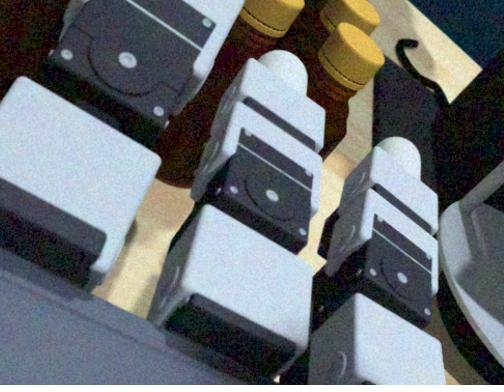

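execute_actions --actions '[[[0,0,0,0,0,0,0.75,0,0.58,0.7,0.75,0,0.58,0.7,0.75,0,0.58,0.7,0.71,0.68,0.23,0.17,0.4,-0.6,0.0,-0.016,-0.035,-0.01,0,0,0.75,0.12,0.58,0.7,0.75,0,0.58,0.7,0.41,0,0.58,0.7,0.71,0.68,0.23,0.17,0.4,-0.6]],[[0,0,0,0,0,0,0.75,0,0.58,0.7,0.75,0,0.58,0.7,0.75,0,0.58,0.7,0.71,0.68,0.23,0.17,0.4,-0.6,0.05,0.009,0,0,0,0,0.75,0.12,0.58,0.7,0.75,0,0.58,0.7,0.41,0,0.58,0.7,0.71,0.68,0.23,0.17,0.4,-0.6]]]' --cameras '["cam_right_wrist"]'

zoom_image --camera "cam_right_wrist" --region '[120, 0, 420, 230]'

Scene clock: 789.90 s.
left_arm: end_effector_position=(+0.1976, +0.3707, +0.3804) hand_goal=(+0.750, +0.000, +0.580, +0.700, +0.750, +0.000, +0.580, +0.700, +0.750, +0.000, +0.580, +0.700, +0.710, +0.680, +0.230, +0.170) hand_measured=(+0.758, -0.002, +0.580, +0.698, +0.758, -0.002, +0.580, +0.698, +0.758, -0.002, +0.580, +0.698, +0.718, +0.678, +0.228, +0.168) hand_current_ma=(+8, -1, +0, -1, +8, -1, +0, -1, +7, -1, +0, -1, +7, -1, -1, -1) hand_state=(goal, goal, goal, goal, goal, goal, overload, goal, goal, goal, goal, goal, goal, goal, goal, goal) hand_current_limit=0.40 hand_speed=-0.60 end_effector_quat_wxyz=(+0.332, +0.737, +0.198, +0.554) | right_arm: end_effector_position=(+0.2094, -0.0471, +0.1782) hand_goal=(+0.750, +0.120, +0.580, +0.700, +0.750, +0.000, +0.580, +0.700, +0.410, +0.000, +0.580, +0.700, +0.710, +0.680, +0.230, +0.170) hand_measured=(+0.760, +0.118, +0.580, +0.698, +0.760, -0.002, +0.584, +0.702, +0.430, -0.002, +0.586, +0.704, +0.718, +0.678, +0.230, +0.168) hand_current_ma=(+21, -2, +0, -3, +20, -1, +7, +2, +53, -2, +10, +5, +15, -4, -1, -3) hand_state=(goal, goal, goal, goal, goal, goal, goal, goal, blocked, goal, goal, goal, goal, goal, goal, goal) hand_current_limit=0.40 hand_speed=-0.60 end_effector_quat_wxyz=(+0.439, +0.463, +0.551, +0.537)
Joint positions: left_arm=[1.243 0.507 0.556 -1.27 1.393 1.984] | right_arm=[1.223 1.775 0.159 1.538 1.086 0.083]
Joint torques (N m): left_arm=[1.73 1.61 10.11 0.31 1.52 0.15] | right_arm=[0.79 -7.94 2.7 2.86 -0.04 -0.34]
Motor temperatures (°C): left_arm=[24 24 46 20 30 21] | right_arm=[25 23 36 22 25 22]
Heat: left arm: hottest elbow 46 °C; right arm: hottest elbow 36 °C.
Hand target: left_arm +0.1959, +0.3740, +0.3913; +0.329, +0.734, +0.195, +0.561 | right_arm +0.2139, -0.0456, +0.1846; +0.445, +0.466, +0.537, +0.544
Off the commanded pose: left_arm 0.011 m, 1 deg | right_arm 0.008 m, 2 deg.
joint sent to its limit (right arm) — joint 4 (wrist pitch), upper limit. The joint targets are off in position, not in orientation.
Step readings (end_effector_position of left_arm | right_arm):
0: (+0.1976, +0.3707, +0.3804) | (+0.1844, -0.0426, +0.2007)
1: (+0.1976, +0.3707, +0.3804) | (+0.1844, -0.0426, +0.2007)
2: (+0.1976, +0.3707, +0.3804) | (+0.1843, -0.0429, +0.2006)
4: (+0.1976, +0.3707, +0.3804) | (+0.1841, -0.0444, +0.1967)
8: (+0.1976, +0.3707, +0.3804) | (+0.1833, -0.0484, +0.1840)
15: (+0.1976, +0.3707, +0.3804) | (+0.1836, -0.0520, +0.1798)
16: (+0.1976, +0.3707, +0.3804) | (+0.1838, -0.0520, +0.1798)
17: (+0.1976, +0.3707, +0.3804) | (+0.1841, -0.0506, +0.1793)
19: (+0.1976, +0.3707, +0.3804) | (+0.1898, -0.0449, +0.1784)
23: (+0.1976, +0.3707, +0.3804) | (+0.2054, -0.0491, +0.1790)
30: (+0.1976, +0.3707, +0.3804) | (+0.2119, -0.0506, +0.1775)
camera_calibration:
cam_right_wrist: T_world_to_cam=[[0.148681, -0.769324, 0.621316, -0.144113], [-0.679519, -0.535949, -0.501012, 0.154639], [0.718435, -0.347705, -0.602456, 0.0616775], [0, 0, 0, 1]] pos_world=[0.0821954, -0.00654573, 0.204174]
Images, in order (width x height): cam_right_wrist 672x504.

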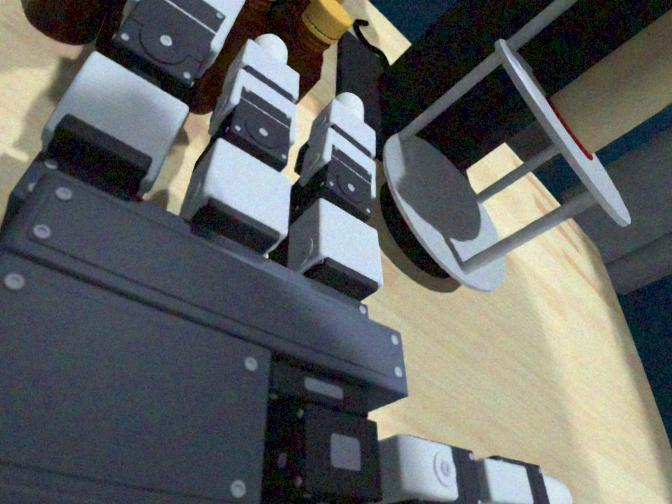

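Scaled by 1.680 from the camera's 672x504 image, which has a finer 960x720 frame.

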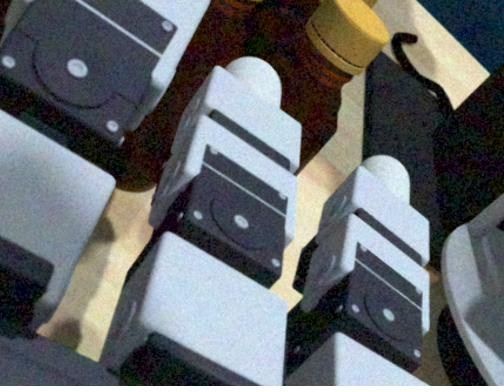

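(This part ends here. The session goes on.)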